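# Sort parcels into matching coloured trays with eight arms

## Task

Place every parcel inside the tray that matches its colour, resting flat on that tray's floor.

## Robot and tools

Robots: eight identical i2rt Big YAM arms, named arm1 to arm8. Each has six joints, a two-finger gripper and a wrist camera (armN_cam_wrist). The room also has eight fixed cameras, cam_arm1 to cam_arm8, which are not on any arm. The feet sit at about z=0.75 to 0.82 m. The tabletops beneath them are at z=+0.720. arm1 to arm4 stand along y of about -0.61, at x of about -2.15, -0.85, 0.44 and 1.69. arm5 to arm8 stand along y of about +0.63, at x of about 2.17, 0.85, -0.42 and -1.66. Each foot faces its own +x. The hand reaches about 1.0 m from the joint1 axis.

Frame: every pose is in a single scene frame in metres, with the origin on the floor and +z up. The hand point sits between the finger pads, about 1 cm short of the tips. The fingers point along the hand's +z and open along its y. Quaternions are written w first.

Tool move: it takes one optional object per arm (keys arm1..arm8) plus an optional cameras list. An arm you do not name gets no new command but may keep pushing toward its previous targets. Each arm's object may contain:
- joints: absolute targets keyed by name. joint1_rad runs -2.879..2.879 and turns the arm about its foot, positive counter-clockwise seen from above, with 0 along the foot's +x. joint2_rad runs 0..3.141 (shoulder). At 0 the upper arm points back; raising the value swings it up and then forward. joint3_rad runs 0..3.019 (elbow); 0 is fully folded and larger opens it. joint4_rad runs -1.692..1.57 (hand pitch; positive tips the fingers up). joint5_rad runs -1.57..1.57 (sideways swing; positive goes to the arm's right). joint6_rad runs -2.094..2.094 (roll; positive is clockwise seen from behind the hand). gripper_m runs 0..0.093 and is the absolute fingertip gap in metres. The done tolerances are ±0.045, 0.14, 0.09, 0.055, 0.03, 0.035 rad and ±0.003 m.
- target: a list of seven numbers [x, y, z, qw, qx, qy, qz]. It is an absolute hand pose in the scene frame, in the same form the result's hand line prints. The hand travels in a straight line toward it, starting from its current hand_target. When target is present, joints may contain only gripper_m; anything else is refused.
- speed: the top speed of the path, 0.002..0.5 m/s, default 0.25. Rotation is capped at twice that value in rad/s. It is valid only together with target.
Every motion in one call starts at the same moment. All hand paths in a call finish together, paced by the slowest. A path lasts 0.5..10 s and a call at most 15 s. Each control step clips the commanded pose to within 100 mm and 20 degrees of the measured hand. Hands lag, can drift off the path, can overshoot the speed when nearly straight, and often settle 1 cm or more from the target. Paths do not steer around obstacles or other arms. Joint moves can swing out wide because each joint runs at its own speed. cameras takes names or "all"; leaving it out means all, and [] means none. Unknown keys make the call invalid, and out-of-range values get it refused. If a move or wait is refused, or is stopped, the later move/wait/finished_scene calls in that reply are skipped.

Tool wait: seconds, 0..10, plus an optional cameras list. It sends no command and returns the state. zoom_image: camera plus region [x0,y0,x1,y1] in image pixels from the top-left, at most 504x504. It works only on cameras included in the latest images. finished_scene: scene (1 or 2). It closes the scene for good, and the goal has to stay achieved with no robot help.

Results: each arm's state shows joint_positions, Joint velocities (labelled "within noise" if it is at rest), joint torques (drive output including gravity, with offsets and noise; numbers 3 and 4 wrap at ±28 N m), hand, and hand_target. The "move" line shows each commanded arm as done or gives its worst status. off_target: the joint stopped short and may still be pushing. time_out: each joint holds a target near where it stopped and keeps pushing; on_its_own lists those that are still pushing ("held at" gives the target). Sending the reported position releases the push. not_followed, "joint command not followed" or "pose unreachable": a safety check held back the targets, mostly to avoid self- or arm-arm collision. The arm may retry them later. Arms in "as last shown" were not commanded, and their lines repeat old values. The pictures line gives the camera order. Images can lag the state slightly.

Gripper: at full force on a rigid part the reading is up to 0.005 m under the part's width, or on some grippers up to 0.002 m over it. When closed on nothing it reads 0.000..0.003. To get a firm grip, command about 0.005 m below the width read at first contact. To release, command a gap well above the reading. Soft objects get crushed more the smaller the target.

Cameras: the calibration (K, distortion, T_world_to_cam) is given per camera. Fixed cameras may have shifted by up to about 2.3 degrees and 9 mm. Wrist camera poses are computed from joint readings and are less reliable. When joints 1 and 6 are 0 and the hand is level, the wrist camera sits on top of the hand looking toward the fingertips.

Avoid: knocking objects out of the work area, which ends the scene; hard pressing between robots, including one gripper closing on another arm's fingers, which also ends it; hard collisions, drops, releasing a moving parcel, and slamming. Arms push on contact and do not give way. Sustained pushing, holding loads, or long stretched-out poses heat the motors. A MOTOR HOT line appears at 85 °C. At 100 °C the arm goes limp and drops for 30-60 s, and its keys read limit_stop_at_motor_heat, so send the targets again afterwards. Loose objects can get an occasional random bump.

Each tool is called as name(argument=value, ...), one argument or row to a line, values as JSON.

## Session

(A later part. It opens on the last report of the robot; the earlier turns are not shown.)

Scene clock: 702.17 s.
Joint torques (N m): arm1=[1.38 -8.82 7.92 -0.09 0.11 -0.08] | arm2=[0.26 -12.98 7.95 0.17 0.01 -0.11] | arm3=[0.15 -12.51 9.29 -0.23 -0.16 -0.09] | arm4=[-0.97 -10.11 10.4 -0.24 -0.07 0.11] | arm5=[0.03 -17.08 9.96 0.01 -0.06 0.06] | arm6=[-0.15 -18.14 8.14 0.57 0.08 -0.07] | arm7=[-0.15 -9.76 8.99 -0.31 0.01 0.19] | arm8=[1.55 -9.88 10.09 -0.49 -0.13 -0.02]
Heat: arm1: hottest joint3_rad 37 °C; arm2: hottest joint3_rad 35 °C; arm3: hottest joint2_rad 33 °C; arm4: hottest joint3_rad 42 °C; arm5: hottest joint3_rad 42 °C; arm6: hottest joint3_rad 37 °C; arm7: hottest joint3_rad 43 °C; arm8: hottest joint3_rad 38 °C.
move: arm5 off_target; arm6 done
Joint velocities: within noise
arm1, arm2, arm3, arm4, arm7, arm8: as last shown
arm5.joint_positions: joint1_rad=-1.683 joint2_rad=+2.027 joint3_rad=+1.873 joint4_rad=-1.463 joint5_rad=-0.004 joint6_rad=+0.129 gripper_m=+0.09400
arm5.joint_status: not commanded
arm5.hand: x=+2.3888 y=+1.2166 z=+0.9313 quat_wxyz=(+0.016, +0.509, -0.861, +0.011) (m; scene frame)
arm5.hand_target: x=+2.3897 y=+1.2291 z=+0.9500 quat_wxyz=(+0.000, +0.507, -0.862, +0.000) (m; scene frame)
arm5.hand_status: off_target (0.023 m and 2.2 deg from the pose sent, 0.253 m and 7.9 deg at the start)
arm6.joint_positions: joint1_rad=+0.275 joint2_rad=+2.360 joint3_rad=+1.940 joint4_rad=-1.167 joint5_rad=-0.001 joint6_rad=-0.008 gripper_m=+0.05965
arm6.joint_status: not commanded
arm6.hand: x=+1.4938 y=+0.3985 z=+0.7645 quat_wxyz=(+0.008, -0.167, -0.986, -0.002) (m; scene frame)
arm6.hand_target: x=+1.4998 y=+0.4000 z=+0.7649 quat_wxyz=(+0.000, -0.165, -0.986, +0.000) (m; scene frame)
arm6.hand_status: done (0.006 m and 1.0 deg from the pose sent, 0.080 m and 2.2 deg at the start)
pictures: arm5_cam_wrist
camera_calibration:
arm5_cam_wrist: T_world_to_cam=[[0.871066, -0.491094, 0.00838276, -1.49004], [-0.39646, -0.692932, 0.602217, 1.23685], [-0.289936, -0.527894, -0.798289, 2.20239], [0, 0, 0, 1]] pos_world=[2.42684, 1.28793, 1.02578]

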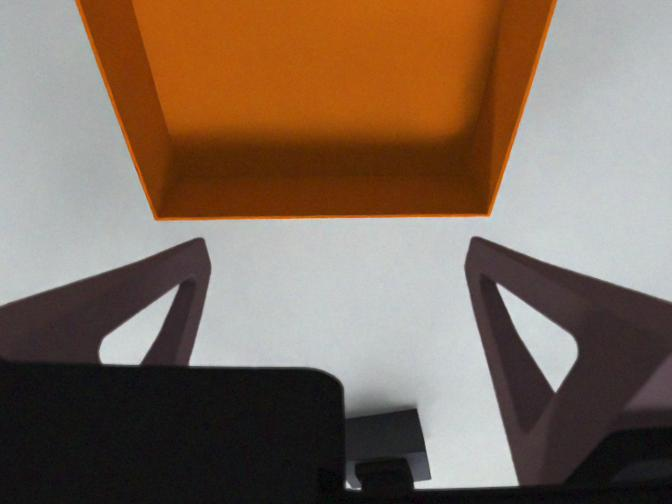

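move(
  arm6={"target":[1.50,0.40,0.75,0,0.165,0.986,0],"speed":0.1},
  arm5={"target":[2.31,1.016,1.05,0,0.5075,-0.8616,0],"speed":0.3},
  cameras=[],
)

move(
  arm6={"joints":{"gripper_m":0.093}},
  cameras=[],
)

move(
  arm6={"target":[1.47,0.41,0.93,0,0.165,0.986,0],"speed":0.3},
  cameras=[],
)

move(
  arm6={"target":[1.23,0.494,1.05,0,0.165,0.986,0],"speed":0.3},
  cameras=["cam_arm5","cam_arm6"],
)

move(
  arm6={"joints":{"joint1_rad":-1.3}},
  arm5={"joints":{"joint1_rad":0.62,"joint6_rad":0.6}},
  cameras=["cam_arm5"],
)

Scene clock: 720.90 s.
Joint torques (N m): arm1=[1.38 -8.88 7.97 -0.06 0.14 -0.07] | arm2=[0.32 -13.04 7.95 0.17 0.01 -0.11] | arm3=[0.15 -12.57 9.31 -0.25 -0.15 -0.1] | arm4=[-0.97 -10.17 10.4 -0.24 -0.07 0.11] | arm5=[-0.73 -8.29 7.06 -0.13 -0.02 -0.01] | arm6=[-0.21 -17.03 7.46 0.85 0.08 -0.07] | arm7=[-0.09 -9.76 8.99 -0.29 0 0.19] | arm8=[1.55 -10.11 10.07 -0.58 -0.13 -0.01]
Heat: arm1: hottest joint3_rad 37 °C; arm2: hottest joint3_rad 35 °C; arm3: hottest joint2_rad 33 °C; arm4: hottest joint3_rad 42 °C; arm5: hottest joint3_rad 42 °C; arm6: hottest joint3_rad 37 °C; arm7: hottest joint3_rad 43 °C; arm8: hottest joint3_rad 38 °C.
move: arm5 done; arm6 off_target
Joint velocities: within noise
arm1, arm2, arm4, arm7, arm8: as last shown
arm3.joint_positions: joint1_rad=-0.010 joint2_rad=+1.367 joint3_rad=+1.428 joint4_rad=-1.636 joint5_rad=-0.003 joint6_rad=+0.016 gripper_m=+0.09298
arm3.joint_status: not commanded
arm3.hand: x=+0.1149 y=-0.3857 z=+1.0436 quat_wxyz=(-0.002, +0.950, -0.313, +0.004) (m; scene frame)
arm3.hand_target: x=+0.1153 y=-0.3911 z=+1.0467 quat_wxyz=(-0.001, +0.952, -0.306, +0.005) (m; scene frame)
arm3.hand_status: not commanded
arm5.joint_positions: joint1_rad=-1.683 joint2_rad=+1.395 joint3_rad=+1.353 joint4_rad=-1.535 joint5_rad=-0.003 joint6_rad=+0.129 gripper_m=+0.09400
arm5.joint_status: not commanded
arm5.hand: x=+2.3106 y=+1.0174 z=+1.0463 quat_wxyz=(+0.000, +0.509, -0.861, -0.001) (m; scene frame)
arm5.hand_target: x=+2.3101 y=+1.0160 z=+1.0500 quat_wxyz=(+0.000, +0.507, -0.862, +0.000) (m; scene frame)
arm5.hand_status: done (0.004 m and 0.2 deg from the pose sent, 0.246 m and 2.2 deg at the start)
arm6.joint_positions: joint1_rad=+0.275 joint2_rad=+2.362 joint3_rad=+1.940 joint4_rad=-1.149 joint5_rad=-0.001 joint6_rad=-0.008 gripper_m=+0.05965
arm6.joint_status: not commanded
arm6.hand: x=+1.4975 y=+0.3971 z=+0.7629 quat_wxyz=(+0.000, -0.167, -0.986, -0.001) (m; scene frame)
arm6.hand_target: x=+1.4996 y=+0.4000 z=+0.7500 quat_wxyz=(+0.000, -0.165, -0.986, +0.000) (m; scene frame)
arm6.hand_status: off_target (0.013 m and 0.2 deg from the pose sent, 0.016 m and 0.9 deg at the start)
pictures: none
No camera images: "cameras" was empty.

Scene clock: 721.53 s.
Joint torques (N m): arm1=[1.44 -8.53 7.97 -0.13 0.12 -0.08] | arm2=[0.26 -13.04 7.95 0.18 0.01 -0.11] | arm3=[0.21 -12.51 9.31 -0.24 -0.16 -0.1] | arm4=[-0.91 -10.11 10.39 -0.24 -0.07 0.11] | arm5=[-0.73 -9.17 6.99 -0.01 -0.02 0.01] | arm6=[-0.21 -17.55 7.45 0.58 0.09 -0.07] | arm7=[-0.15 -9.99 9.01 -0.23 0 0.19] | arm8=[1.38 -9.82 10.07 -0.55 -0.13 -0.02]
Heat: arm1: hottest joint3_rad 37 °C; arm2: hottest joint3_rad 35 °C; arm3: hottest joint2_rad 33 °C; arm4: hottest joint3_rad 42 °C; arm5: hottest joint3_rad 41 °C; arm6: hottest joint3_rad 37 °C; arm7: hottest joint3_rad 43 °C; arm8: hottest joint3_rad 38 °C.
move: arm6 done
Joint velocities: within noise
arm1, arm2, arm3, arm4, arm5, arm8: as last shown
arm6.joint_positions: joint1_rad=+0.275 joint2_rad=+2.368 joint3_rad=+1.940 joint4_rad=-1.141 joint5_rad=-0.001 joint6_rad=-0.008 gripper_m=+0.09279
arm6.joint_status: all done
arm6.hand: x=+1.4984 y=+0.3968 z=+0.7591 quat_wxyz=(-0.001, -0.167, -0.986, +0.000) (m; scene frame)
arm6.hand_target: x=+1.4996 y=+0.4000 z=+0.7501 quat_wxyz=(+0.000, -0.165, -0.986, +0.000) (m; scene frame)
arm6.hand_status: not commanded
arm7.joint_positions: joint1_rad=+2.176 joint2_rad=+1.396 joint3_rad=+1.350 joint4_rad=-1.511 joint5_rad=+0.000 joint6_rad=+0.134 gripper_m=+0.09294
arm7.joint_status: not commanded
arm7.hand: x=-0.4090 y=+1.0218 z=+1.0524 quat_wxyz=(-0.005, +0.645, -0.764, -0.007) (m; scene frame)
arm7.hand_target: x=-0.4099 y=+1.0150 z=+1.0500 quat_wxyz=(+0.000, +0.643, -0.766, +0.000) (m; scene frame)
arm7.hand_status: not commanded
pictures: none
No camera images: "cameras" was empty.

Scene clock: 722.97 s.
Joint torques (N m): arm1=[1.32 -8.82 7.95 -0.06 0.13 -0.06] | arm2=[0.26 -13.04 7.95 0.17 0.01 -0.11] | arm3=[0.09 -12.57 9.31 -0.23 -0.16 -0.1] | arm4=[-0.97 -10.17 10.39 -0.24 -0.07 0.11] | arm5=[-0.91 -9.7 7.23 -0.05 -0.03 0.01] | arm6=[-0.26 -17.32 11.89 -0.25 0.08 -0.08] | arm7=[0.03 -10.11 8.99 -0.29 0 0.2] | arm8=[1.61 -9.7 9.99 -0.53 -0.13 -0.01]
Heat: arm1: hottest joint3_rad 37 °C; arm2: hottest joint3_rad 35 °C; arm3: hottest joint3_rad 33 °C; arm4: hottest joint3_rad 42 °C; arm5: hottest joint3_rad 41 °C; arm6: hottest joint3_rad 37 °C; arm7: hottest joint3_rad 43 °C; arm8: hottest joint3_rad 38 °C.
move: arm6 off_target
Joint velocities: within noise
arm1.joint_positions: joint1_rad=-1.568 joint2_rad=+1.385 joint3_rad=+1.435 joint4_rad=-1.597 joint5_rad=+0.006 joint6_rad=+0.016 gripper_m=+0.09289
arm1.joint_status: not commanded
arm1.hand: x=-2.3194 y=-0.9731 z=+1.0579 quat_wxyz=(-0.009, -0.843, -0.537, +0.013) (m; scene frame)
arm1.hand_target: x=-2.3180 y=-0.9700 z=+1.0503 quat_wxyz=(+0.000, -0.841, -0.541, +0.000) (m; scene frame)
arm1.hand_status: not commanded
arm2, arm3, arm4, arm5, arm7, arm8: as last shown
arm5.hand: x=+2.3106 y=+1.0173 z=+1.0463 quat_wxyz=(+0.001, +0.509, -0.861, -0.001) (m; scene frame)
arm6.joint_positions: joint1_rad=+0.275 joint2_rad=+2.128 joint3_rad=+1.925 joint4_rad=-1.407 joint5_rad=-0.001 joint6_rad=-0.008 gripper_m=+0.09288
arm6.joint_status: not commanded
arm6.hand: x=+1.4570 y=+0.4116 z=+0.9102 quat_wxyz=(+0.019, -0.166, -0.986, -0.004) (m; scene frame)
arm6.hand_target: x=+1.4691 y=+0.4102 z=+0.9300 quat_wxyz=(+0.000, -0.165, -0.986, +0.000) (m; scene frame)
arm6.hand_status: off_target (0.024 m and 2.3 deg from the pose sent, 0.174 m and 0.2 deg at the start; pose on its path clipped on 6 of 43 steps)
pictures: none
No camera images: "cameras" was empty.

Scene clock: 724.80 s.
Joint torques (N m): arm1=[1.44 -8.64 7.9 -0.12 0.12 -0.07] | arm2=[0.32 -12.98 7.95 0.17 0.01 -0.11] | arm3=[0.09 -12.63 9.28 -0.25 -0.16 -0.09] | arm4=[-0.97 -10.17 10.39 -0.24 -0.07 0.11] | arm5=[-0.62 -9.05 7.08 -0.06 -0.05 0] | arm6=[-0.26 -9.05 8.57 -0.17 0.08 -0.08] | arm7=[-0.15 -10.05 8.95 -0.31 -0.01 0.19] | arm8=[1.38 -9.99 10 -0.5 -0.13 -0.01]
Heat: arm1: hottest joint3_rad 37 °C; arm2: hottest joint3_rad 35 °C; arm3: hottest joint3_rad 33 °C; arm4: hottest joint3_rad 42 °C; arm5: hottest joint3_rad 41 °C; arm6: hottest joint3_rad 37 °C; arm7: hottest joint3_rad 43 °C; arm8: hottest joint3_rad 38 °C.
move: arm6 done
Joint velocities: within noise
arm1, arm3, arm5, arm7: as last shown
arm2.joint_positions: joint1_rad=+0.199 joint2_rad=+1.395 joint3_rad=+1.350 joint4_rad=-1.517 joint5_rad=+0.000 joint6_rad=+0.014 gripper_m=+0.09294
arm2.joint_status: not commanded
arm2.hand: x=-1.2175 y=-0.4417 z=+1.0499 quat_wxyz=(-0.002, +0.972, -0.236, -0.005) (m; scene frame)
arm2.hand_target: x=-1.2142 y=-0.4438 z=+1.0501 quat_wxyz=(-0.001, +0.972, -0.233, +0.000) (m; scene frame)
arm2.hand_status: not commanded
arm4.joint_positions: joint1_rad=-0.491 joint2_rad=+1.399 joint3_rad=+1.450 joint4_rad=-1.631 joint5_rad=+0.013 joint6_rad=+0.007 gripper_m=+0.09293
arm4.joint_status: not commanded
arm4.hand: x=+2.0532 y=-0.4316 z=+1.0364 quat_wxyz=(+0.010, +0.225, -0.974, +0.011) (m; scene frame)
arm4.hand_target: x=+2.0518 y=-0.4366 z=+1.0406 quat_wxyz=(+0.010, +0.217, -0.976, +0.011) (m; scene frame)
arm4.hand_status: not commanded
arm6.joint_positions: joint1_rad=+0.275 joint2_rad=+1.406 joint3_rad=+1.297 joint4_rad=-1.465 joint5_rad=-0.001 joint6_rad=-0.008 gripper_m=+0.09288
arm6.joint_status: not commanded
arm6.hand: x=+1.2323 y=+0.4918 z=+1.0446 quat_wxyz=(+0.002, -0.167, -0.986, -0.001) (m; scene frame)
arm6.hand_target: x=+1.2301 y=+0.4939 z=+1.0500 quat_wxyz=(+0.000, -0.165, -0.986, +0.000) (m; scene frame)
arm6.hand_status: done (0.006 m and 0.3 deg from the pose sent, 0.279 m and 2.3 deg at the start)
arm8.joint_positions: joint1_rad=-0.796 joint2_rad=+1.379 joint3_rad=+1.441 joint4_rad=-1.621 joint5_rad=+0.002 joint6_rad=+0.007 gripper_m=+0.09293
arm8.joint_status: not commanded
arm8.hand: x=-2.0559 y=+0.5890 z=+1.0506 quat_wxyz=(+0.000, -0.997, -0.081, +0.006) (m; scene frame)
arm8.hand_target: x=-2.0558 y=+0.5904 z=+1.0496 quat_wxyz=(+0.000, -0.997, -0.077, +0.000) (m; scene frame)
arm8.hand_status: not commanded
pictures: cam_arm5, cam_arm6

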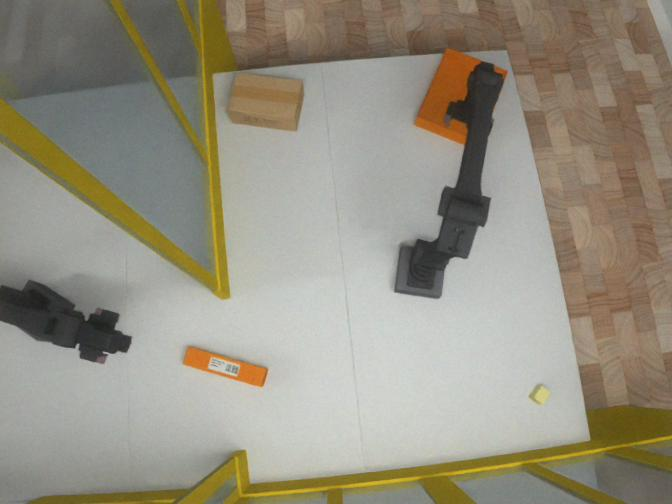

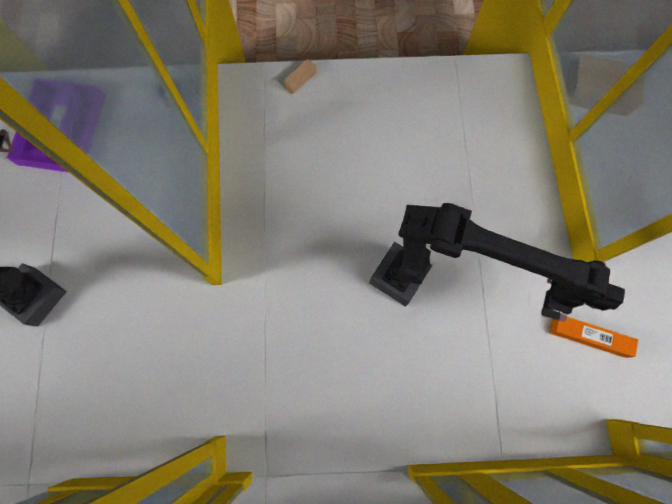

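Scene clock: 727.00 s.
Joint torques (N m): arm1=[1.08 -8.64 7.95 -0.08 0.1 -0.09] | arm2=[0.32 -13.04 7.95 0.17 0.01 -0.11] | arm3=[0.09 -12.69 9.31 -0.24 -0.16 -0.1] | arm4=[-0.91 -10.11 10.39 -0.24 -0.07 0.11] | arm5=[-0.21 -9.99 6.95 0.01 -0.05 0.07] | arm6=[-0.91 -9.17 8.55 -0.17 0.01 -0.09] | arm7=[-0.03 -9.76 8.96 -0.29 0 0.2] | arm8=[1.55 -9.82 10 -0.49 -0.13 0]
Heat: arm1: hottest joint3_rad 37 °C; arm2: hottest joint3_rad 35 °C; arm3: hottest joint3_rad 33 °C; arm4: hottest joint3_rad 42 °C; arm5: hottest joint3_rad 41 °C; arm6: hottest joint3_rad 37 °C; arm7: hottest joint3_rad 43 °C; arm8: hottest joint3_rad 38 °C.
move: arm5 done; arm6 done
Joint velocities: within noise
arm1, arm2, arm3, arm4, arm7, arm8: as last shown
arm5.joint_positions: joint1_rad=+0.619 joint2_rad=+1.408 joint3_rad=+1.353 joint4_rad=-1.535 joint5_rad=-0.002 joint6_rad=+0.590 gripper_m=+0.09403
arm5.joint_status: all done
arm5.hand: x=+1.7852 y=+0.5012 z=+1.0362 quat_wxyz=(-0.007, +0.993, -0.116, +0.011) (m; scene frame)
arm5.hand_target: x=+1.7881 y=+0.5017 z=+1.0449 quat_wxyz=(-0.004, +0.993, -0.120, +0.005) (m; scene frame)
arm5.hand_status: not commanded
arm6.joint_positions: joint1_rad=-1.295 joint2_rad=+1.406 joint3_rad=+1.297 joint4_rad=-1.465 joint5_rad=+0.000 joint6_rad=-0.008 gripper_m=+0.09290
arm6.joint_status: all done
arm6.hand: x=+0.7139 y=+0.2464 z=+1.0448 quat_wxyz=(+0.001, -0.815, -0.580, -0.001) (m; scene frame)
arm6.hand_target: x=+0.7131 y=+0.2497 z=+1.0501 quat_wxyz=(+0.000, -0.816, -0.578, +0.000) (m; scene frame)
arm6.hand_status: not commanded
pictures: cam_arm5

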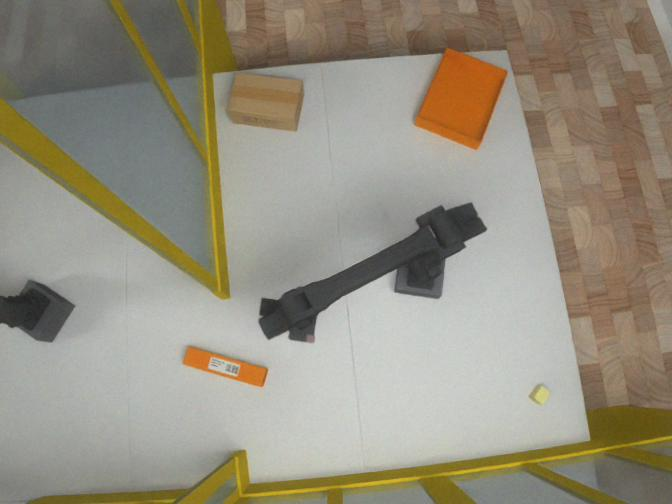

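move(
  arm5={"target":[1.489,0.395,0.89,0,0.986,-0.165,0],"speed":0.3},
  cameras=["arm5_cam_wrist"],
)

Scene clock: 733.47 s.
Joint torques (N m): arm1=[1.32 -8.7 7.97 -0.23 0.13 -0.04] | arm2=[0.32 -12.98 7.97 0.17 0.01 -0.11] | arm3=[0.21 -12.57 9.29 -0.24 -0.16 -0.1] | arm4=[-0.97 -10.11 10.39 -0.24 -0.07 0.11] | arm5=[-1.73 -20.6 10.17 -0.2 -0.17 0.06] | arm6=[-0.97 -9.11 8.55 -0.17 0.01 -0.09] | arm7=[-0.09 -9.99 8.98 -0.27 0 0.19] | arm8=[1.61 -9.82 10.06 -0.54 -0.14 -0.01]
Heat: arm1: hottest joint3_rad 37 °C; arm2: hottest joint3_rad 35 °C; arm3: hottest joint3_rad 33 °C; arm4: hottest joint3_rad 43 °C; arm5: hottest joint3_rad 41 °C; arm6: hottest joint3_rad 36 °C; arm7: hottest joint3_rad 43 °C; arm8: hottest joint3_rad 38 °C.
move: arm5 off_target
Joint velocities: within noise
arm1, arm2, arm3, arm4, arm6, arm7, arm8: as last shown
arm5.joint_positions: joint1_rad=+0.619 joint2_rad=+2.340 joint3_rad=+2.282 joint4_rad=-1.543 joint5_rad=-0.003 joint6_rad=+0.673 gripper_m=+0.09403
arm5.joint_status: not commanded
arm5.hand: x=+1.5013 y=+0.3957 z=+0.8735 quat_wxyz=(-0.010, +0.987, -0.157, +0.015) (m; scene frame)
arm5.hand_target: x=+1.4898 y=+0.3953 z=+0.8902 quat_wxyz=(+0.000, +0.986, -0.165, -0.001) (m; scene frame)
arm5.hand_status: off_target (0.021 m and 2.3 deg from the pose sent, 0.347 m and 5.9 deg at the start)
pictures: arm5_cam_wrist
camera_calibration:
arm5_cam_wrist: T_world_to_cam=[[0.320552, 0.946768, 0.0296245, -0.880629], [0.757404, -0.274969, 0.592226, -1.53792], [0.568846, -0.167402, -0.805227, 0.0397298], [0, 0, 0, 1]] pos_world=[1.42452, 0.41752, 0.968879]

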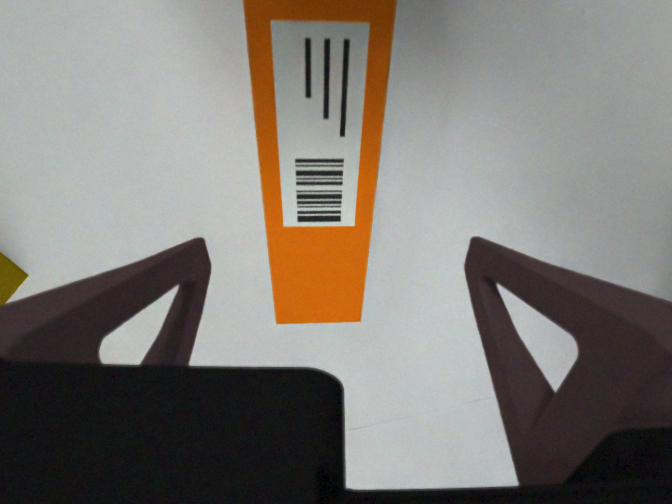

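move(
  arm5={"target":[1.485,0.39,0.768,0,0.985,-0.172,0],"speed":0.2},
  cameras=["arm5_cam_wrist"],
)

Scene clock: 742.80 s.
Joint torques (N m): arm1=[1.73 -8.76 7.86 -0.09 0.11 -0.04] | arm2=[0.32 -13.04 7.95 0.17 0.01 -0.11] | arm3=[0.15 -12.51 9.32 -0.25 -0.16 -0.09] | arm4=[-0.91 -10.17 10.39 -0.24 -0.07 0.11] | arm5=[-0.79 -21.48 7.32 0.75 -0.09 0.03] | arm6=[-1.03 -9.11 8.55 -0.18 0.01 -0.08] | arm7=[-0.15 -9.88 8.98 -0.28 0 0.18] | arm8=[1.61 -9.99 9.99 -0.51 -0.12 0]
Heat: arm1: hottest joint3_rad 37 °C; arm2: hottest joint3_rad 35 °C; arm3: hottest joint3_rad 33 °C; arm4: hottest joint3_rad 43 °C; arm5: hottest joint3_rad 42 °C; arm6: hottest joint3_rad 36 °C; arm7: hottest joint3_rad 42 °C; arm8: hottest joint3_rad 38 °C.
move: arm5 off_target
Joint velocities: within noise
arm1, arm2, arm3, arm4, arm6, arm7, arm8: as last shown
arm5.joint_positions: joint1_rad=+0.619 joint2_rad=+2.449 joint3_rad=+2.168 joint4_rad=-1.322 joint5_rad=-0.004 joint6_rad=+0.693 gripper_m=+0.09403
arm5.joint_status: not commanded
arm5.hand: x=+1.4947 y=+0.3935 z=+0.7547 quat_wxyz=(-0.010, +0.986, -0.167, +0.016) (m; scene frame)
arm5.hand_target: x=+1.4853 y=+0.3902 z=+0.7682 quat_wxyz=(+0.000, +0.985, -0.172, +0.000) (m; scene frame)
arm5.hand_status: off_target (0.017 m and 2.3 deg from the pose sent, 0.107 m and 2.7 deg at the start)
pictures: arm5_cam_wrist
camera_calibration:
arm5_cam_wrist: T_world_to_cam=[[0.338908, 0.940326, 0.0304656, -0.898502], [0.750461, -0.289724, 0.594028, -1.44839], [0.567406, -0.178458, -0.803868, -0.0471244], [0, 0, 0, 1]] pos_world=[1.41821, 0.416841, 0.849876]

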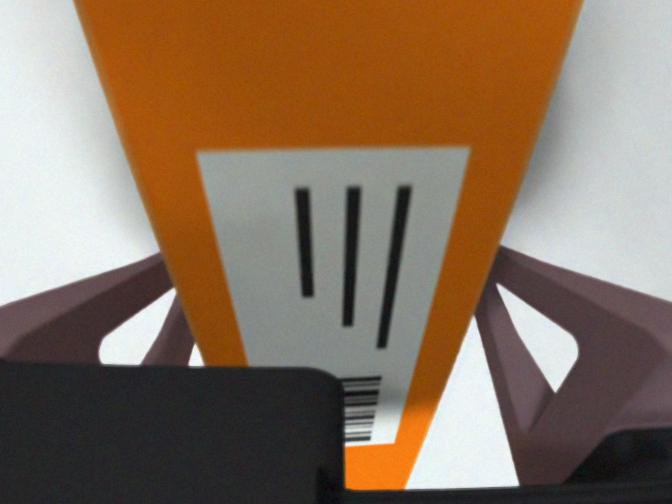

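move(
  arm5={"joints":{"gripper_m":0.05}},
  cameras=[],
)

move(
  arm5={"target":[1.785,0.501,1.06,0,0.985,-0.172,0],"speed":0.25},
  cameras=[],
)

move(
  arm5={"joints":{"joint1_rad":-1.683,"joint6_rad":0.129}},
  cameras=["cam_arm5"],
)

move(
  arm5={"target":[2.438,1.325,0.93,0,0.5075,-0.8616,0],"speed":0.25},
  cameras=["arm5_cam_wrist","cam_arm5"],
)

Scene clock: 752.20 s.
Joint torques (N m): arm1=[1.73 -8.82 7.97 -0.12 0.09 -0.09] | arm2=[0.26 -12.98 7.95 0.17 0.01 -0.11] | arm3=[0.15 -12.57 9.29 -0.25 -0.16 -0.1] | arm4=[-0.97 -10.11 10.39 -0.24 -0.07 0.11] | arm5=[-0.85 -22.3 7.28 0.62 0.05 0.03] | arm6=[-0.97 -9.11 8.57 -0.17 0.01 -0.08] | arm7=[-0.26 -9.93 9.03 -0.27 -0.01 0.19] | arm8=[1.61 -9.99 10.04 -0.54 -0.11 -0.02]
Heat: arm1: hottest joint3_rad 37 °C; arm2: hottest joint3_rad 35 °C; arm3: hottest joint2_rad 32 °C; arm4: hottest joint3_rad 43 °C; arm5: hottest joint3_rad 41 °C; arm6: hottest joint3_rad 36 °C; arm7: hottest joint3_rad 42 °C; arm8: hottest joint3_rad 38 °C.
move: arm5 off_target
Joint velocities: within noise
arm1, arm2, arm3, arm4, arm6, arm7, arm8: as last shown
arm5.joint_positions: joint1_rad=+0.619 joint2_rad=+2.449 joint3_rad=+2.168 joint4_rad=-1.321 joint5_rad=-0.006 joint6_rad=+0.694 gripper_m=+0.05909
arm5.joint_status: gripper_m off_target (ended at +0.05912, target +0.05000)
arm5.hand: x=+1.4948 y=+0.3928 z=+0.7546 quat_wxyz=(-0.009, +0.986, -0.167, +0.017) (m; scene frame)
arm5.hand_target: x=+1.4854 y=+0.3901 z=+0.7682 quat_wxyz=(+0.000, +0.985, -0.172, +0.000) (m; scene frame)
arm5.hand_status: not commanded
pictures: none
No camera images: "cameras" was empty.

Scene clock: 754.73 s.
Joint torques (N m): arm1=[0.91 -9.05 7.92 -0.25 0.11 -0.07] | arm2=[0.32 -13.04 7.94 0.17 0.01 -0.11] | arm3=[0.09 -12.57 9.29 -0.23 -0.17 -0.1] | arm4=[-0.97 -10.17 10.39 -0.25 -0.07 0.11] | arm5=[-1.26 -9 7.16 -0.17 -0.04 0.03] | arm6=[-0.97 -9.11 8.57 -0.14 0.01 -0.08] | arm7=[-0.03 -9.88 8.98 -0.25 0 0.19] | arm8=[1.49 -10.23 10.02 -0.49 -0.12 -0.01]
Heat: arm1: hottest joint3_rad 37 °C; arm2: hottest joint3_rad 35 °C; arm3: hottest joint2_rad 32 °C; arm4: hottest joint3_rad 43 °C; arm5: hottest joint3_rad 41 °C; arm6: hottest joint3_rad 36 °C; arm7: hottest joint3_rad 42 °C; arm8: hottest joint3_rad 38 °C.
move: arm5 done
Joint velocities: within noise
arm1, arm2, arm4, arm6, arm7, arm8: as last shown
arm3.joint_positions: joint1_rad=-0.010 joint2_rad=+1.367 joint3_rad=+1.428 joint4_rad=-1.636 joint5_rad=-0.003 joint6_rad=+0.016 gripper_m=+0.09298
arm3.joint_status: not commanded
arm3.hand: x=+0.1149 y=-0.3857 z=+1.0436 quat_wxyz=(-0.002, +0.950, -0.313, +0.004) (m; scene frame)
arm3.hand_target: x=+0.1153 y=-0.3911 z=+1.0467 quat_wxyz=(-0.001, +0.952, -0.306, +0.005) (m; scene frame)
arm3.hand_status: not commanded
arm5.joint_positions: joint1_rad=+0.619 joint2_rad=+1.394 joint3_rad=+1.389 joint4_rad=-1.562 joint5_rad=-0.005 joint6_rad=+0.694 gripper_m=+0.05908
arm5.joint_status: not commanded
arm5.hand: x=+1.7845 y=+0.5001 z=+1.0558 quat_wxyz=(+0.000, +0.986, -0.167, +0.001) (m; scene frame)
arm5.hand_target: x=+1.7850 y=+0.5010 z=+1.0600 quat_wxyz=(+0.000, +0.985, -0.172, +0.000) (m; scene frame)
arm5.hand_status: done (0.004 m and 0.6 deg from the pose sent, 0.435 m and 2.2 deg at the start)
pictures: none
No camera images: "cameras" was empty.

Scene clock: 756.93 s.
Joint torques (N m): arm1=[1.38 -9.23 7.95 -0.2 0.12 -0.06] | arm2=[0.26 -13.04 7.95 0.17 0.01 -0.11] | arm3=[0.09 -12.57 9.31 -0.25 -0.16 -0.1] | arm4=[-0.97 -10.17 10.39 -0.24 -0.07 0.11] | arm5=[-1.44 -10.93 7.23 -0.08 -0.17 -0.11] | arm6=[-1.03 -9.05 8.55 -0.17 0.01 -0.09] | arm7=[-0.09 -9.93 8.95 -0.32 0.01 0.18] | arm8=[1.55 -9.76 10.06 -0.5 -0.14 0]
Heat: arm1: hottest joint3_rad 37 °C; arm2: hottest joint3_rad 35 °C; arm3: hottest joint2_rad 32 °C; arm4: hottest joint3_rad 43 °C; arm5: hottest joint3_rad 41 °C; arm6: hottest joint3_rad 36 °C; arm7: hottest joint3_rad 42 °C; arm8: hottest joint3_rad 38 °C.
move: arm5 done
Joint velocities: within noise
arm1, arm2, arm3, arm4, arm6, arm8: as last shown
arm5.joint_positions: joint1_rad=-1.682 joint2_rad=+1.413 joint3_rad=+1.389 joint4_rad=-1.562 joint5_rad=-0.004 joint6_rad=+0.139 gripper_m=+0.05905
arm5.joint_status: all done
arm5.hand: x=+2.3119 y=+1.0221 z=+1.0537 quat_wxyz=(+0.004, +0.505, -0.863, +0.001) (m; scene frame)
arm5.hand_target: x=+2.3108 y=+1.0189 z=+1.0652 quat_wxyz=(-0.004, +0.509, -0.861, -0.005) (m; scene frame)
arm5.hand_status: not commanded
arm7.joint_positions: joint1_rad=+2.176 joint2_rad=+1.396 joint3_rad=+1.350 joint4_rad=-1.511 joint5_rad=+0.000 joint6_rad=+0.134 gripper_m=+0.09294
arm7.joint_status: not commanded
arm7.hand: x=-0.4090 y=+1.0218 z=+1.0524 quat_wxyz=(-0.005, +0.645, -0.764, -0.007) (m; scene frame)
arm7.hand_target: x=-0.4099 y=+1.0150 z=+1.0500 quat_wxyz=(+0.000, +0.643, -0.766, +0.000) (m; scene frame)
arm7.hand_status: not commanded
pictures: cam_arm5

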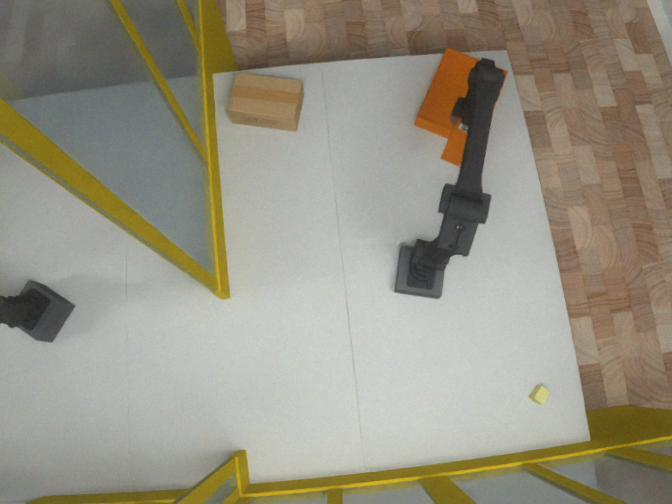

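Scene clock: 759.43 s.
Joint torques (N m): arm1=[1.32 -8.59 7.94 -0.12 0.1 -0.08] | arm2=[0.32 -13.04 7.95 0.17 0.01 -0.11] | arm3=[0.15 -12.63 9.28 -0.27 -0.16 -0.09] | arm4=[-0.91 -10.17 10.39 -0.24 -0.07 0.11] | arm5=[-1.38 -22.24 10.02 -0.12 -0.04 -0.15] | arm6=[-0.97 -9.17 8.55 -0.17 0.02 -0.08] | arm7=[-0.03 -9.93 9.01 -0.28 -0.02 0.18] | arm8=[1.49 -9.88 10.03 -0.57 -0.12 0]
Heat: arm1: hottest joint3_rad 37 °C; arm2: hottest joint3_rad 35 °C; arm3: hottest joint2_rad 32 °C; arm4: hottest joint3_rad 43 °C; arm5: hottest joint3_rad 41 °C; arm6: hottest joint3_rad 36 °C; arm7: hottest joint3_rad 42 °C; arm8: hottest joint3_rad 38 °C.
move: arm5 off_target
Joint velocities: within noise
arm1.joint_positions: joint1_rad=-1.568 joint2_rad=+1.385 joint3_rad=+1.435 joint4_rad=-1.597 joint5_rad=+0.006 joint6_rad=+0.016 gripper_m=+0.09289
arm1.joint_status: not commanded
arm1.hand: x=-2.3194 y=-0.9731 z=+1.0579 quat_wxyz=(-0.009, -0.843, -0.537, +0.013) (m; scene frame)
arm1.hand_target: x=-2.3180 y=-0.9700 z=+1.0503 quat_wxyz=(+0.000, -0.841, -0.541, +0.000) (m; scene frame)
arm1.hand_status: not commanded
arm2, arm3, arm4, arm6, arm7, arm8: as last shown
arm5.joint_positions: joint1_rad=-1.685 joint2_rad=+2.422 joint3_rad=+2.497 joint4_rad=-1.675 joint5_rad=-0.003 joint6_rad=+0.135 gripper_m=+0.05905
arm5.joint_status: not commanded
arm5.hand: x=+2.4296 y=+1.3180 z=+0.9075 quat_wxyz=(+0.009, +0.506, -0.862, +0.006) (m; scene frame)
arm5.hand_target: x=+2.4375 y=+1.3237 z=+0.9298 quat_wxyz=(-0.009, +0.507, -0.862, -0.007) (m; scene frame)
arm5.hand_status: off_target (0.025 m and 1.3 deg from the pose sent, 0.351 m and 0.6 deg at the start; a joint's target at an end of its range on 23 of 75 steps)
pictures: arm5_cam_wrist, cam_arm5
camera_calibration:
arm5_cam_wrist: T_world_to_cam=[[0.867448, -0.497478, 0.0070162, -1.4571], [-0.405578, -0.698895, 0.589112, 1.37949], [-0.288167, -0.51387, -0.808021, 2.23478], [0, 0, 0, 1]] pos_world=[2.46744, 1.38763, 1.0033]

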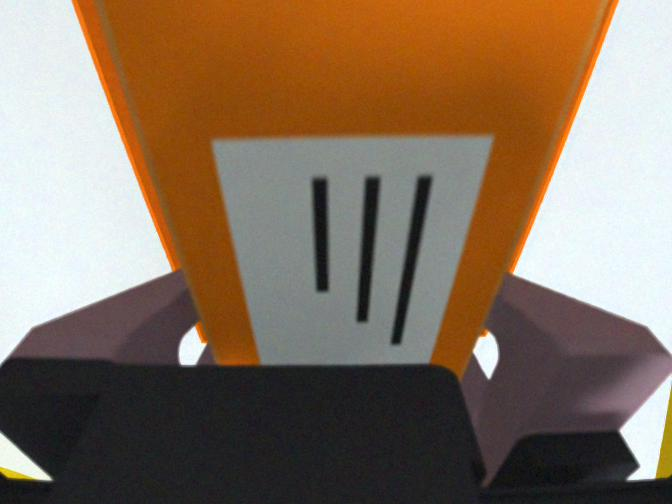

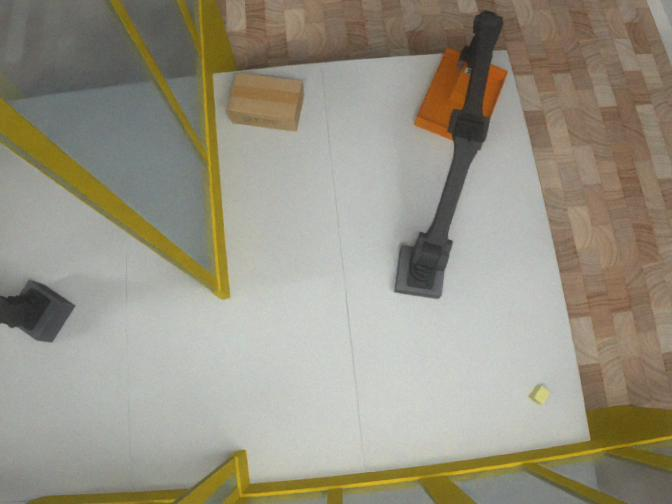

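move(
  arm5={"target":[2.432,1.313,0.785,0,0.5075,-0.8616,0],"speed":0.12},
  cameras=["arm5_cam_wrist","cam_arm5"],
)

Scene clock: 767.17 s.
Joint torques (N m): arm1=[1.2 -8.76 7.9 -0.03 0.12 -0.06] | arm2=[0.26 -13.04 7.95 0.17 0.01 -0.11] | arm3=[0.21 -12.57 9.32 -0.25 -0.16 -0.1] | arm4=[-0.91 -10.11 10.39 -0.24 -0.07 0.11] | arm5=[-1.38 -21.89 6.75 0.75 -0.03 -0.2] | arm6=[-0.97 -9.11 8.55 -0.14 0.01 -0.09] | arm7=[-0.09 -9.82 8.98 -0.34 0 0.18] | arm8=[1.55 -10.05 10.04 -0.47 -0.11 -0.01]
Heat: arm1: hottest joint3_rad 37 °C; arm2: hottest joint3_rad 35 °C; arm3: hottest joint2_rad 32 °C; arm4: hottest joint3_rad 43 °C; arm5: hottest joint3_rad 41 °C; arm6: hottest joint3_rad 36 °C; arm7: hottest joint3_rad 42 °C; arm8: hottest joint3_rad 38 °C.
move: arm5 done
Joint velocities: within noise
arm1, arm3, arm6, arm7: as last shown
arm2.joint_positions: joint1_rad=+0.199 joint2_rad=+1.395 joint3_rad=+1.350 joint4_rad=-1.517 joint5_rad=+0.000 joint6_rad=+0.014 gripper_m=+0.09294
arm2.joint_status: not commanded
arm2.hand: x=-1.2175 y=-0.4417 z=+1.0499 quat_wxyz=(-0.002, +0.972, -0.236, -0.005) (m; scene frame)
arm2.hand_target: x=-1.2142 y=-0.4438 z=+1.0501 quat_wxyz=(-0.001, +0.972, -0.233, +0.000) (m; scene frame)
arm2.hand_status: not commanded
arm4.joint_positions: joint1_rad=-0.491 joint2_rad=+1.399 joint3_rad=+1.450 joint4_rad=-1.631 joint5_rad=+0.013 joint6_rad=+0.007 gripper_m=+0.09293
arm4.joint_status: not commanded
arm4.hand: x=+2.0532 y=-0.4316 z=+1.0364 quat_wxyz=(+0.010, +0.225, -0.974, +0.011) (m; scene frame)
arm4.hand_target: x=+2.0518 y=-0.4366 z=+1.0406 quat_wxyz=(+0.010, +0.217, -0.976, +0.011) (m; scene frame)
arm4.hand_status: not commanded
arm5.joint_positions: joint1_rad=-1.685 joint2_rad=+2.423 joint3_rad=+2.169 joint4_rad=-1.344 joint5_rad=-0.003 joint6_rad=+0.135 gripper_m=+0.05905
arm5.joint_status: not commanded
arm5.hand: x=+2.4264 y=+1.3094 z=+0.7826 quat_wxyz=(+0.008, +0.506, -0.862, +0.005) (m; scene frame)
arm5.hand_target: x=+2.4320 y=+1.3129 z=+0.7852 quat_wxyz=(+0.000, +0.507, -0.862, +0.000) (m; scene frame)
arm5.hand_status: done (0.007 m and 1.1 deg from the pose sent, 0.123 m and 1.3 deg at the start)
arm8.joint_positions: joint1_rad=-0.796 joint2_rad=+1.379 joint3_rad=+1.441 joint4_rad=-1.621 joint5_rad=+0.002 joint6_rad=+0.007 gripper_m=+0.09293
arm8.joint_status: not commanded
arm8.hand: x=-2.0559 y=+0.5890 z=+1.0506 quat_wxyz=(+0.000, -0.997, -0.081, +0.006) (m; scene frame)
arm8.hand_target: x=-2.0558 y=+0.5904 z=+1.0496 quat_wxyz=(+0.000, -0.997, -0.077, +0.000) (m; scene frame)
arm8.hand_status: not commanded
pictures: arm5_cam_wrist, cam_arm5
camera_calibration:
arm5_cam_wrist: T_world_to_cam=[[0.867413, -0.49754, 0.00690638, -1.45753], [-0.406582, -0.700698, 0.586271, 1.45279], [-0.286854, -0.511347, -0.810086, 2.12368], [0, 0, 0, 1]] pos_world=[2.46414, 1.37873, 0.878701]

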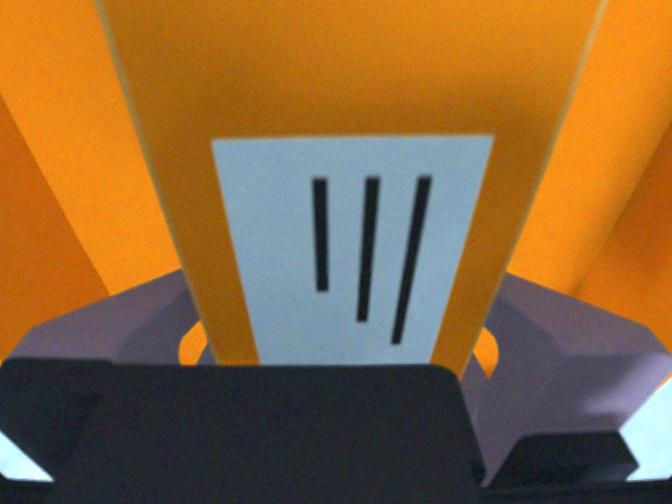

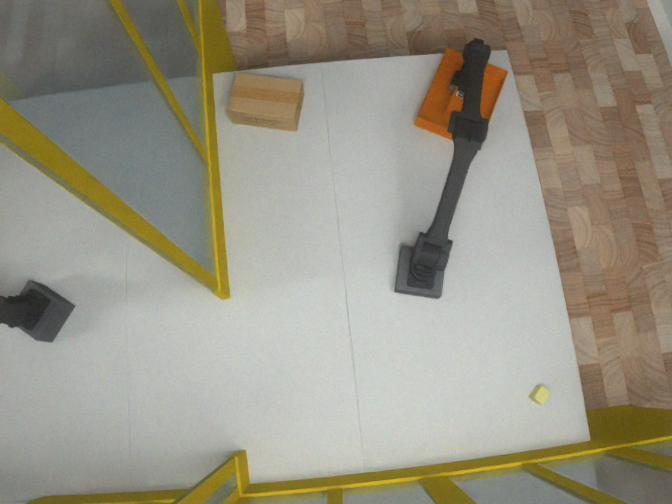

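move(
  arm5={"target":[2.432,1.313,0.765,0,0.5075,-0.8616,0],"speed":0.1},
  cameras=[],
)

move(
  arm5={"target":[2.432,1.313,0.752,0,0.5075,-0.8616,0],"speed":0.1},
  cameras=[],
)

Scene clock: 772.00 s.
Joint torques (N m): arm1=[1.38 -8.64 7.94 -0.09 0.12 -0.06] | arm2=[0.26 -13.04 7.94 0.17 0.01 -0.11] | arm3=[0.15 -12.51 9.29 -0.23 -0.17 -0.1] | arm4=[-0.91 -10.11 10.39 -0.24 -0.07 0.11] | arm5=[-1.44 -21.01 6.94 0.77 -0.06 -0.15] | arm6=[-0.97 -9.11 8.55 -0.17 0.02 -0.08] | arm7=[-0.09 -10.17 8.95 -0.31 0 0.19] | arm8=[1.38 -9.82 9.98 -0.53 -0.14 0]
Heat: arm1: hottest joint3_rad 37 °C; arm2: hottest joint3_rad 35 °C; arm3: hottest joint2_rad 32 °C; arm4: hottest joint3_rad 43 °C; arm5: hottest joint3_rad 41 °C; arm6: hottest joint3_rad 36 °C; arm7: hottest joint3_rad 42 °C; arm8: hottest joint3_rad 38 °C.
move: arm5 done
Joint velocities: within noise
arm1, arm2, arm3, arm4, arm7, arm8: as last shown
arm5.joint_positions: joint1_rad=-1.685 joint2_rad=+2.442 joint3_rad=+2.150 joint4_rad=-1.306 joint5_rad=-0.003 joint6_rad=+0.135 gripper_m=+0.05905
arm5.joint_status: not commanded
arm5.hand: x=+2.4263 y=+1.3090 z=+0.7617 quat_wxyz=(+0.009, +0.506, -0.862, +0.006) (m; scene frame)
arm5.hand_target: x=+2.4320 y=+1.3129 z=+0.7650 quat_wxyz=(+0.000, +0.507, -0.862, +0.000) (m; scene frame)
arm5.hand_status: done (0.008 m and 1.2 deg from the pose sent, 0.019 m and 1.1 deg at the start)
arm6.joint_positions: joint1_rad=-1.295 joint2_rad=+1.406 joint3_rad=+1.297 joint4_rad=-1.465 joint5_rad=+0.000 joint6_rad=-0.008 gripper_m=+0.09290
arm6.joint_status: not commanded
arm6.hand: x=+0.7139 y=+0.2464 z=+1.0448 quat_wxyz=(+0.001, -0.815, -0.580, -0.001) (m; scene frame)
arm6.hand_target: x=+0.7131 y=+0.2497 z=+1.0501 quat_wxyz=(+0.000, -0.816, -0.578, +0.000) (m; scene frame)
arm6.hand_status: not commanded
pictures: none
No camera images: "cameras" was empty.

Scene clock: 772.97 s.
Joint torques (N m): arm1=[1.26 -8.53 7.94 -0.13 0.11 -0.07] | arm2=[0.26 -12.98 7.95 0.17 0.01 -0.11] | arm3=[0.21 -12.51 9.29 -0.27 -0.15 -0.1] | arm4=[-0.91 -10.11 10.4 -0.24 -0.07 0.11] | arm5=[-1.55 -20.42 6.52 1.03 -0.09 -0.17] | arm6=[-0.91 -9.05 8.57 -0.17 0.02 -0.09] | arm7=[-0.09 -9.88 8.91 -0.28 0 0.19] | arm8=[1.44 -9.93 9.96 -0.46 -0.13 0]
Heat: arm1: hottest joint3_rad 37 °C; arm2: hottest joint3_rad 35 °C; arm3: hottest joint2_rad 32 °C; arm4: hottest joint3_rad 43 °C; arm5: hottest joint3_rad 40 °C; arm6: hottest joint3_rad 36 °C; arm7: hottest joint3_rad 42 °C; arm8: hottest joint3_rad 38 °C.
move: arm5 done
Joint velocities: within noise
arm1, arm2, arm3, arm4, arm6, arm7, arm8: as last shown
arm5.joint_positions: joint1_rad=-1.685 joint2_rad=+2.444 joint3_rad=+2.144 joint4_rad=-1.287 joint5_rad=-0.003 joint6_rad=+0.135 gripper_m=+0.05905
arm5.joint_status: not commanded
arm5.hand: x=+2.4271 y=+1.3110 z=+0.7582 quat_wxyz=(+0.004, +0.506, -0.862, +0.002) (m; scene frame)
arm5.hand_target: x=+2.4319 y=+1.3128 z=+0.7521 quat_wxyz=(+0.000, +0.507, -0.862, +0.000) (m; scene frame)
arm5.hand_status: done (0.008 m and 0.6 deg from the pose sent, 0.012 m and 1.2 deg at the start)
pictures: none
No camera images: "cameras" was empty.

Contact on the floor. Release and retract.

move(
  arm5={"joints":{"gripper_m":0.093}},
  cameras=[],
)

move(
  arm5={"target":[2.42,1.29,0.93,0,0.5075,-0.8616,0],"speed":0.3},
  cameras=["arm5_cam_wrist"],
)

move(
  arm5={"target":[2.31,1.016,1.05,0,0.5075,-0.8616,0],"speed":0.3},
  cameras=["cam_arm5","cam_arm1","cam_arm3","cam_arm7"],
)

Scene clock: 779.43 s.
Joint torques (N m): arm1=[1.38 -8.94 7.94 -0.03 0.11 -0.1] | arm2=[0.26 -13.04 7.97 0.17 0.01 -0.11] | arm3=[0.09 -12.57 9.28 -0.24 -0.16 -0.09] | arm4=[-0.97 -10.11 10.39 -0.23 -0.07 0.11] | arm5=[-1.49 -20.84 6.38 0.75 -0.08 -0.13] | arm6=[-0.97 -9.11 8.57 -0.14 0.02 -0.08] | arm7=[-0.15 -9.99 8.98 -0.25 0 0.2] | arm8=[1.61 -9.88 10.02 -0.54 -0.12 -0.02]
Heat: arm1: hottest joint3_rad 37 °C; arm2: hottest joint3_rad 35 °C; arm3: hottest joint2_rad 32 °C; arm4: hottest joint3_rad 43 °C; arm5: hottest joint3_rad 40 °C; arm6: hottest joint3_rad 36 °C; arm7: hottest joint3_rad 42 °C; arm8: hottest joint3_rad 38 °C.
move: arm5 done
Joint velocities: within noise
arm1, arm2, arm3, arm4, arm6, arm7, arm8: as last shown
arm5.joint_positions: joint1_rad=-1.685 joint2_rad=+2.447 joint3_rad=+2.144 joint4_rad=-1.283 joint5_rad=-0.003 joint6_rad=+0.135 gripper_m=+0.09279
arm5.joint_status: all done
arm5.hand: x=+2.4273 y=+1.3116 z=+0.7561 quat_wxyz=(+0.004, +0.506, -0.862, +0.002) (m; scene frame)
arm5.hand_target: x=+2.4319 y=+1.3128 z=+0.7520 quat_wxyz=(+0.000, +0.507, -0.862, +0.000) (m; scene frame)
arm5.hand_status: not commanded
pictures: none
No camera images: "cameras" was empty.

Scene clock: 780.97 s.
Joint torques (N m): arm1=[1.32 -8.59 7.97 -0.18 0.11 -0.07] | arm2=[0.26 -13.04 7.95 0.17 0.01 -0.11] | arm3=[0.15 -12.51 9.31 -0.28 -0.17 -0.1] | arm4=[-0.91 -10.17 10.39 -0.24 -0.07 0.11] | arm5=[-0.85 -19.9 9.8 -0.09 -0.07 -0.11] | arm6=[-1.03 -9.05 8.55 -0.14 0.02 -0.08] | arm7=[0.03 -9.99 8.96 -0.24 0.01 0.19] | arm8=[1.38 -9.93 10.06 -0.54 -0.13 -0.01]
Heat: arm1: hottest joint3_rad 37 °C; arm2: hottest joint3_rad 35 °C; arm3: hottest joint2_rad 32 °C; arm4: hottest joint3_rad 43 °C; arm5: hottest joint3_rad 40 °C; arm6: hottest joint3_rad 36 °C; arm7: hottest joint3_rad 42 °C; arm8: hottest joint3_rad 38 °C.
move: arm5 off_target
Joint velocities: within noise
arm1, arm2, arm3, arm4, arm6, arm7, arm8: as last shown
arm5.joint_positions: joint1_rad=-1.685 joint2_rad=+2.252 joint3_rad=+2.213 joint4_rad=-1.568 joint5_rad=-0.003 joint6_rad=+0.135 gripper_m=+0.09289
arm5.joint_status: not commanded
arm5.hand: x=+2.4153 y=+1.2816 z=+0.9163 quat_wxyz=(+0.012, +0.506, -0.862, +0.008) (m; scene frame)
arm5.hand_target: x=+2.4197 y=+1.2893 z=+0.9301 quat_wxyz=(+0.000, +0.507, -0.862, +0.000) (m; scene frame)
arm5.hand_status: off_target (0.017 m and 1.7 deg from the pose sent, 0.175 m and 0.5 deg at the start; pose on its path clipped on 7 of 46 steps)
pictures: arm5_cam_wrist
camera_calibration:
arm5_cam_wrist: T_world_to_cam=[[0.867444, -0.497464, 0.00838376, -1.46422], [-0.404344, -0.695049, 0.594485, 1.33031], [-0.289908, -0.519072, -0.804063, 2.22627], [0, 0, 0, 1]] pos_world=[2.45344, 1.35183, 1.01149]

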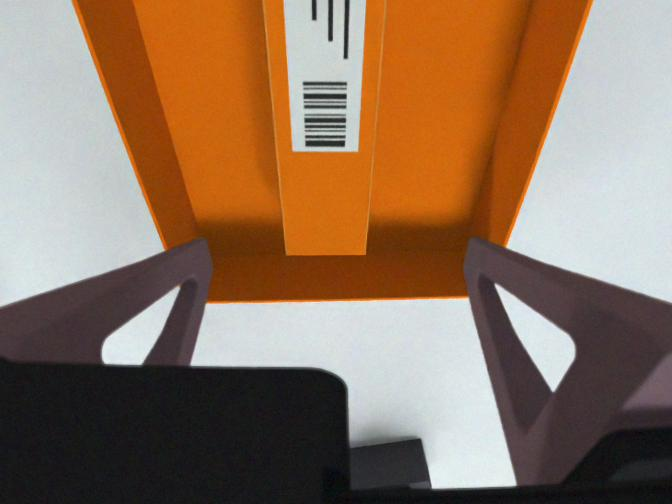

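Scene clock: 782.93 s.
Joint torques (N m): arm1=[1.32 -8.64 7.99 -0.2 0.13 -0.08] | arm2=[0.32 -13.04 7.95 0.17 0.01 -0.11] | arm3=[0.09 -12.63 9.31 -0.24 -0.16 -0.09] | arm4=[-0.91 -10.17 10.39 -0.24 -0.07 0.11] | arm5=[-0.67 -9.47 7.19 -0.1 -0.12 -0.05] | arm6=[-1.03 -9.05 8.58 -0.17 0.02 -0.08] | arm7=[-0.09 -9.93 8.96 -0.32 -0.01 0.2] | arm8=[1.38 -10.05 10.03 -0.51 -0.14 -0.01]
Heat: arm1: hottest joint3_rad 37 °C; arm2: hottest joint3_rad 35 °C; arm3: hottest joint2_rad 32 °C; arm4: hottest joint3_rad 43 °C; arm5: hottest joint3_rad 40 °C; arm6: hottest joint3_rad 36 °C; arm7: hottest joint3_rad 42 °C; arm8: hottest joint3_rad 38 °C.
move: arm5 done
Joint velocities: within noise
arm1, arm2, arm4, arm6, arm7, arm8: as last shown
arm3.joint_positions: joint1_rad=-0.010 joint2_rad=+1.367 joint3_rad=+1.428 joint4_rad=-1.636 joint5_rad=-0.003 joint6_rad=+0.016 gripper_m=+0.09298
arm3.joint_status: not commanded
arm3.hand: x=+0.1149 y=-0.3857 z=+1.0436 quat_wxyz=(-0.002, +0.950, -0.313, +0.004) (m; scene frame)
arm3.hand_target: x=+0.1153 y=-0.3911 z=+1.0467 quat_wxyz=(-0.001, +0.952, -0.306, +0.005) (m; scene frame)
arm3.hand_status: not commanded
arm5.joint_positions: joint1_rad=-1.685 joint2_rad=+1.394 joint3_rad=+1.353 joint4_rad=-1.535 joint5_rad=-0.003 joint6_rad=+0.135 gripper_m=+0.09289
arm5.joint_status: not commanded
arm5.hand: x=+2.3111 y=+1.0171 z=+1.0467 quat_wxyz=(+0.000, +0.506, -0.862, -0.001) (m; scene frame)
arm5.hand_target: x=+2.3100 y=+1.0160 z=+1.0500 quat_wxyz=(+0.000, +0.507, -0.862, +0.000) (m; scene frame)
arm5.hand_status: done (0.004 m and 0.2 deg from the pose sent, 0.316 m and 1.7 deg at the start)
pictures: cam_arm1, cam_arm3, cam_arm5, cam_arm7

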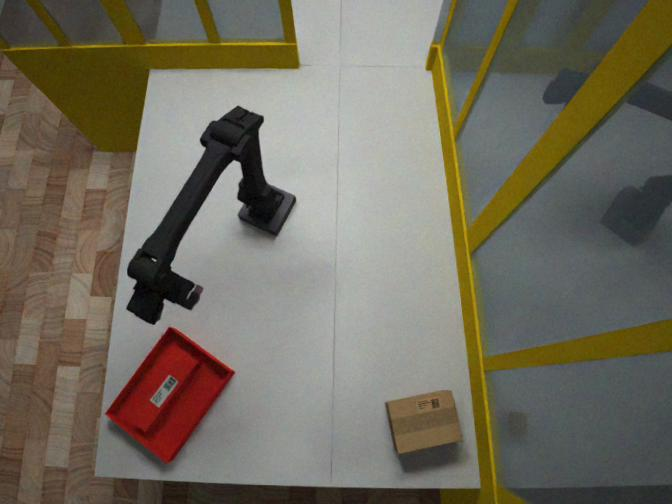

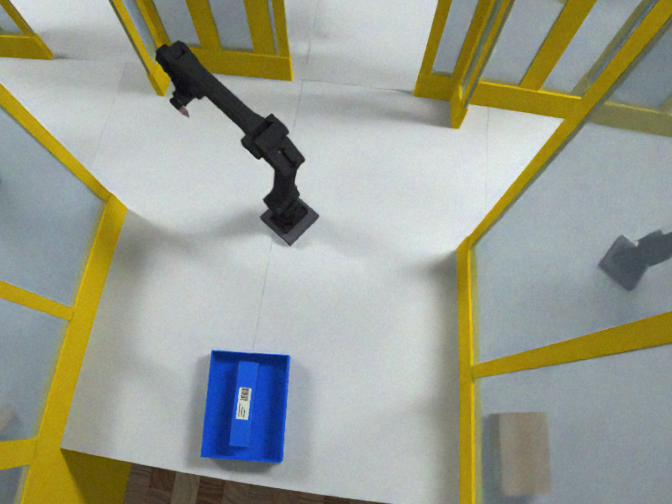

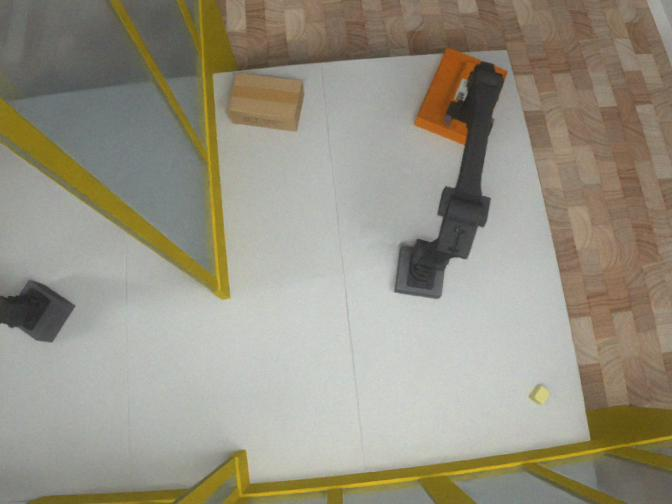

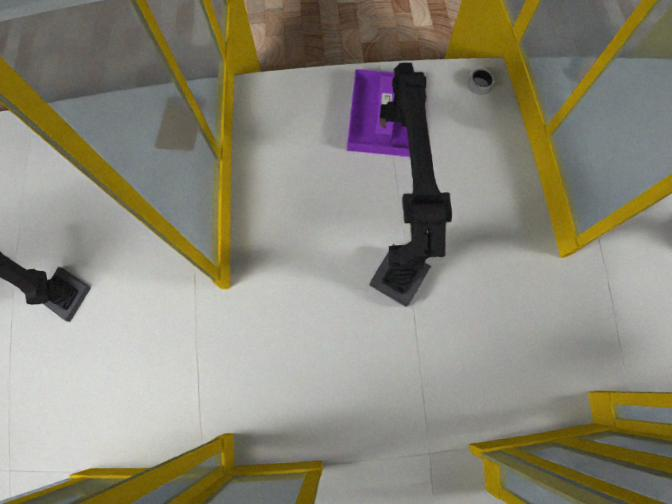

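All placed.

finished_scene(
  scene=1,
)

The scene is finished: the task was done.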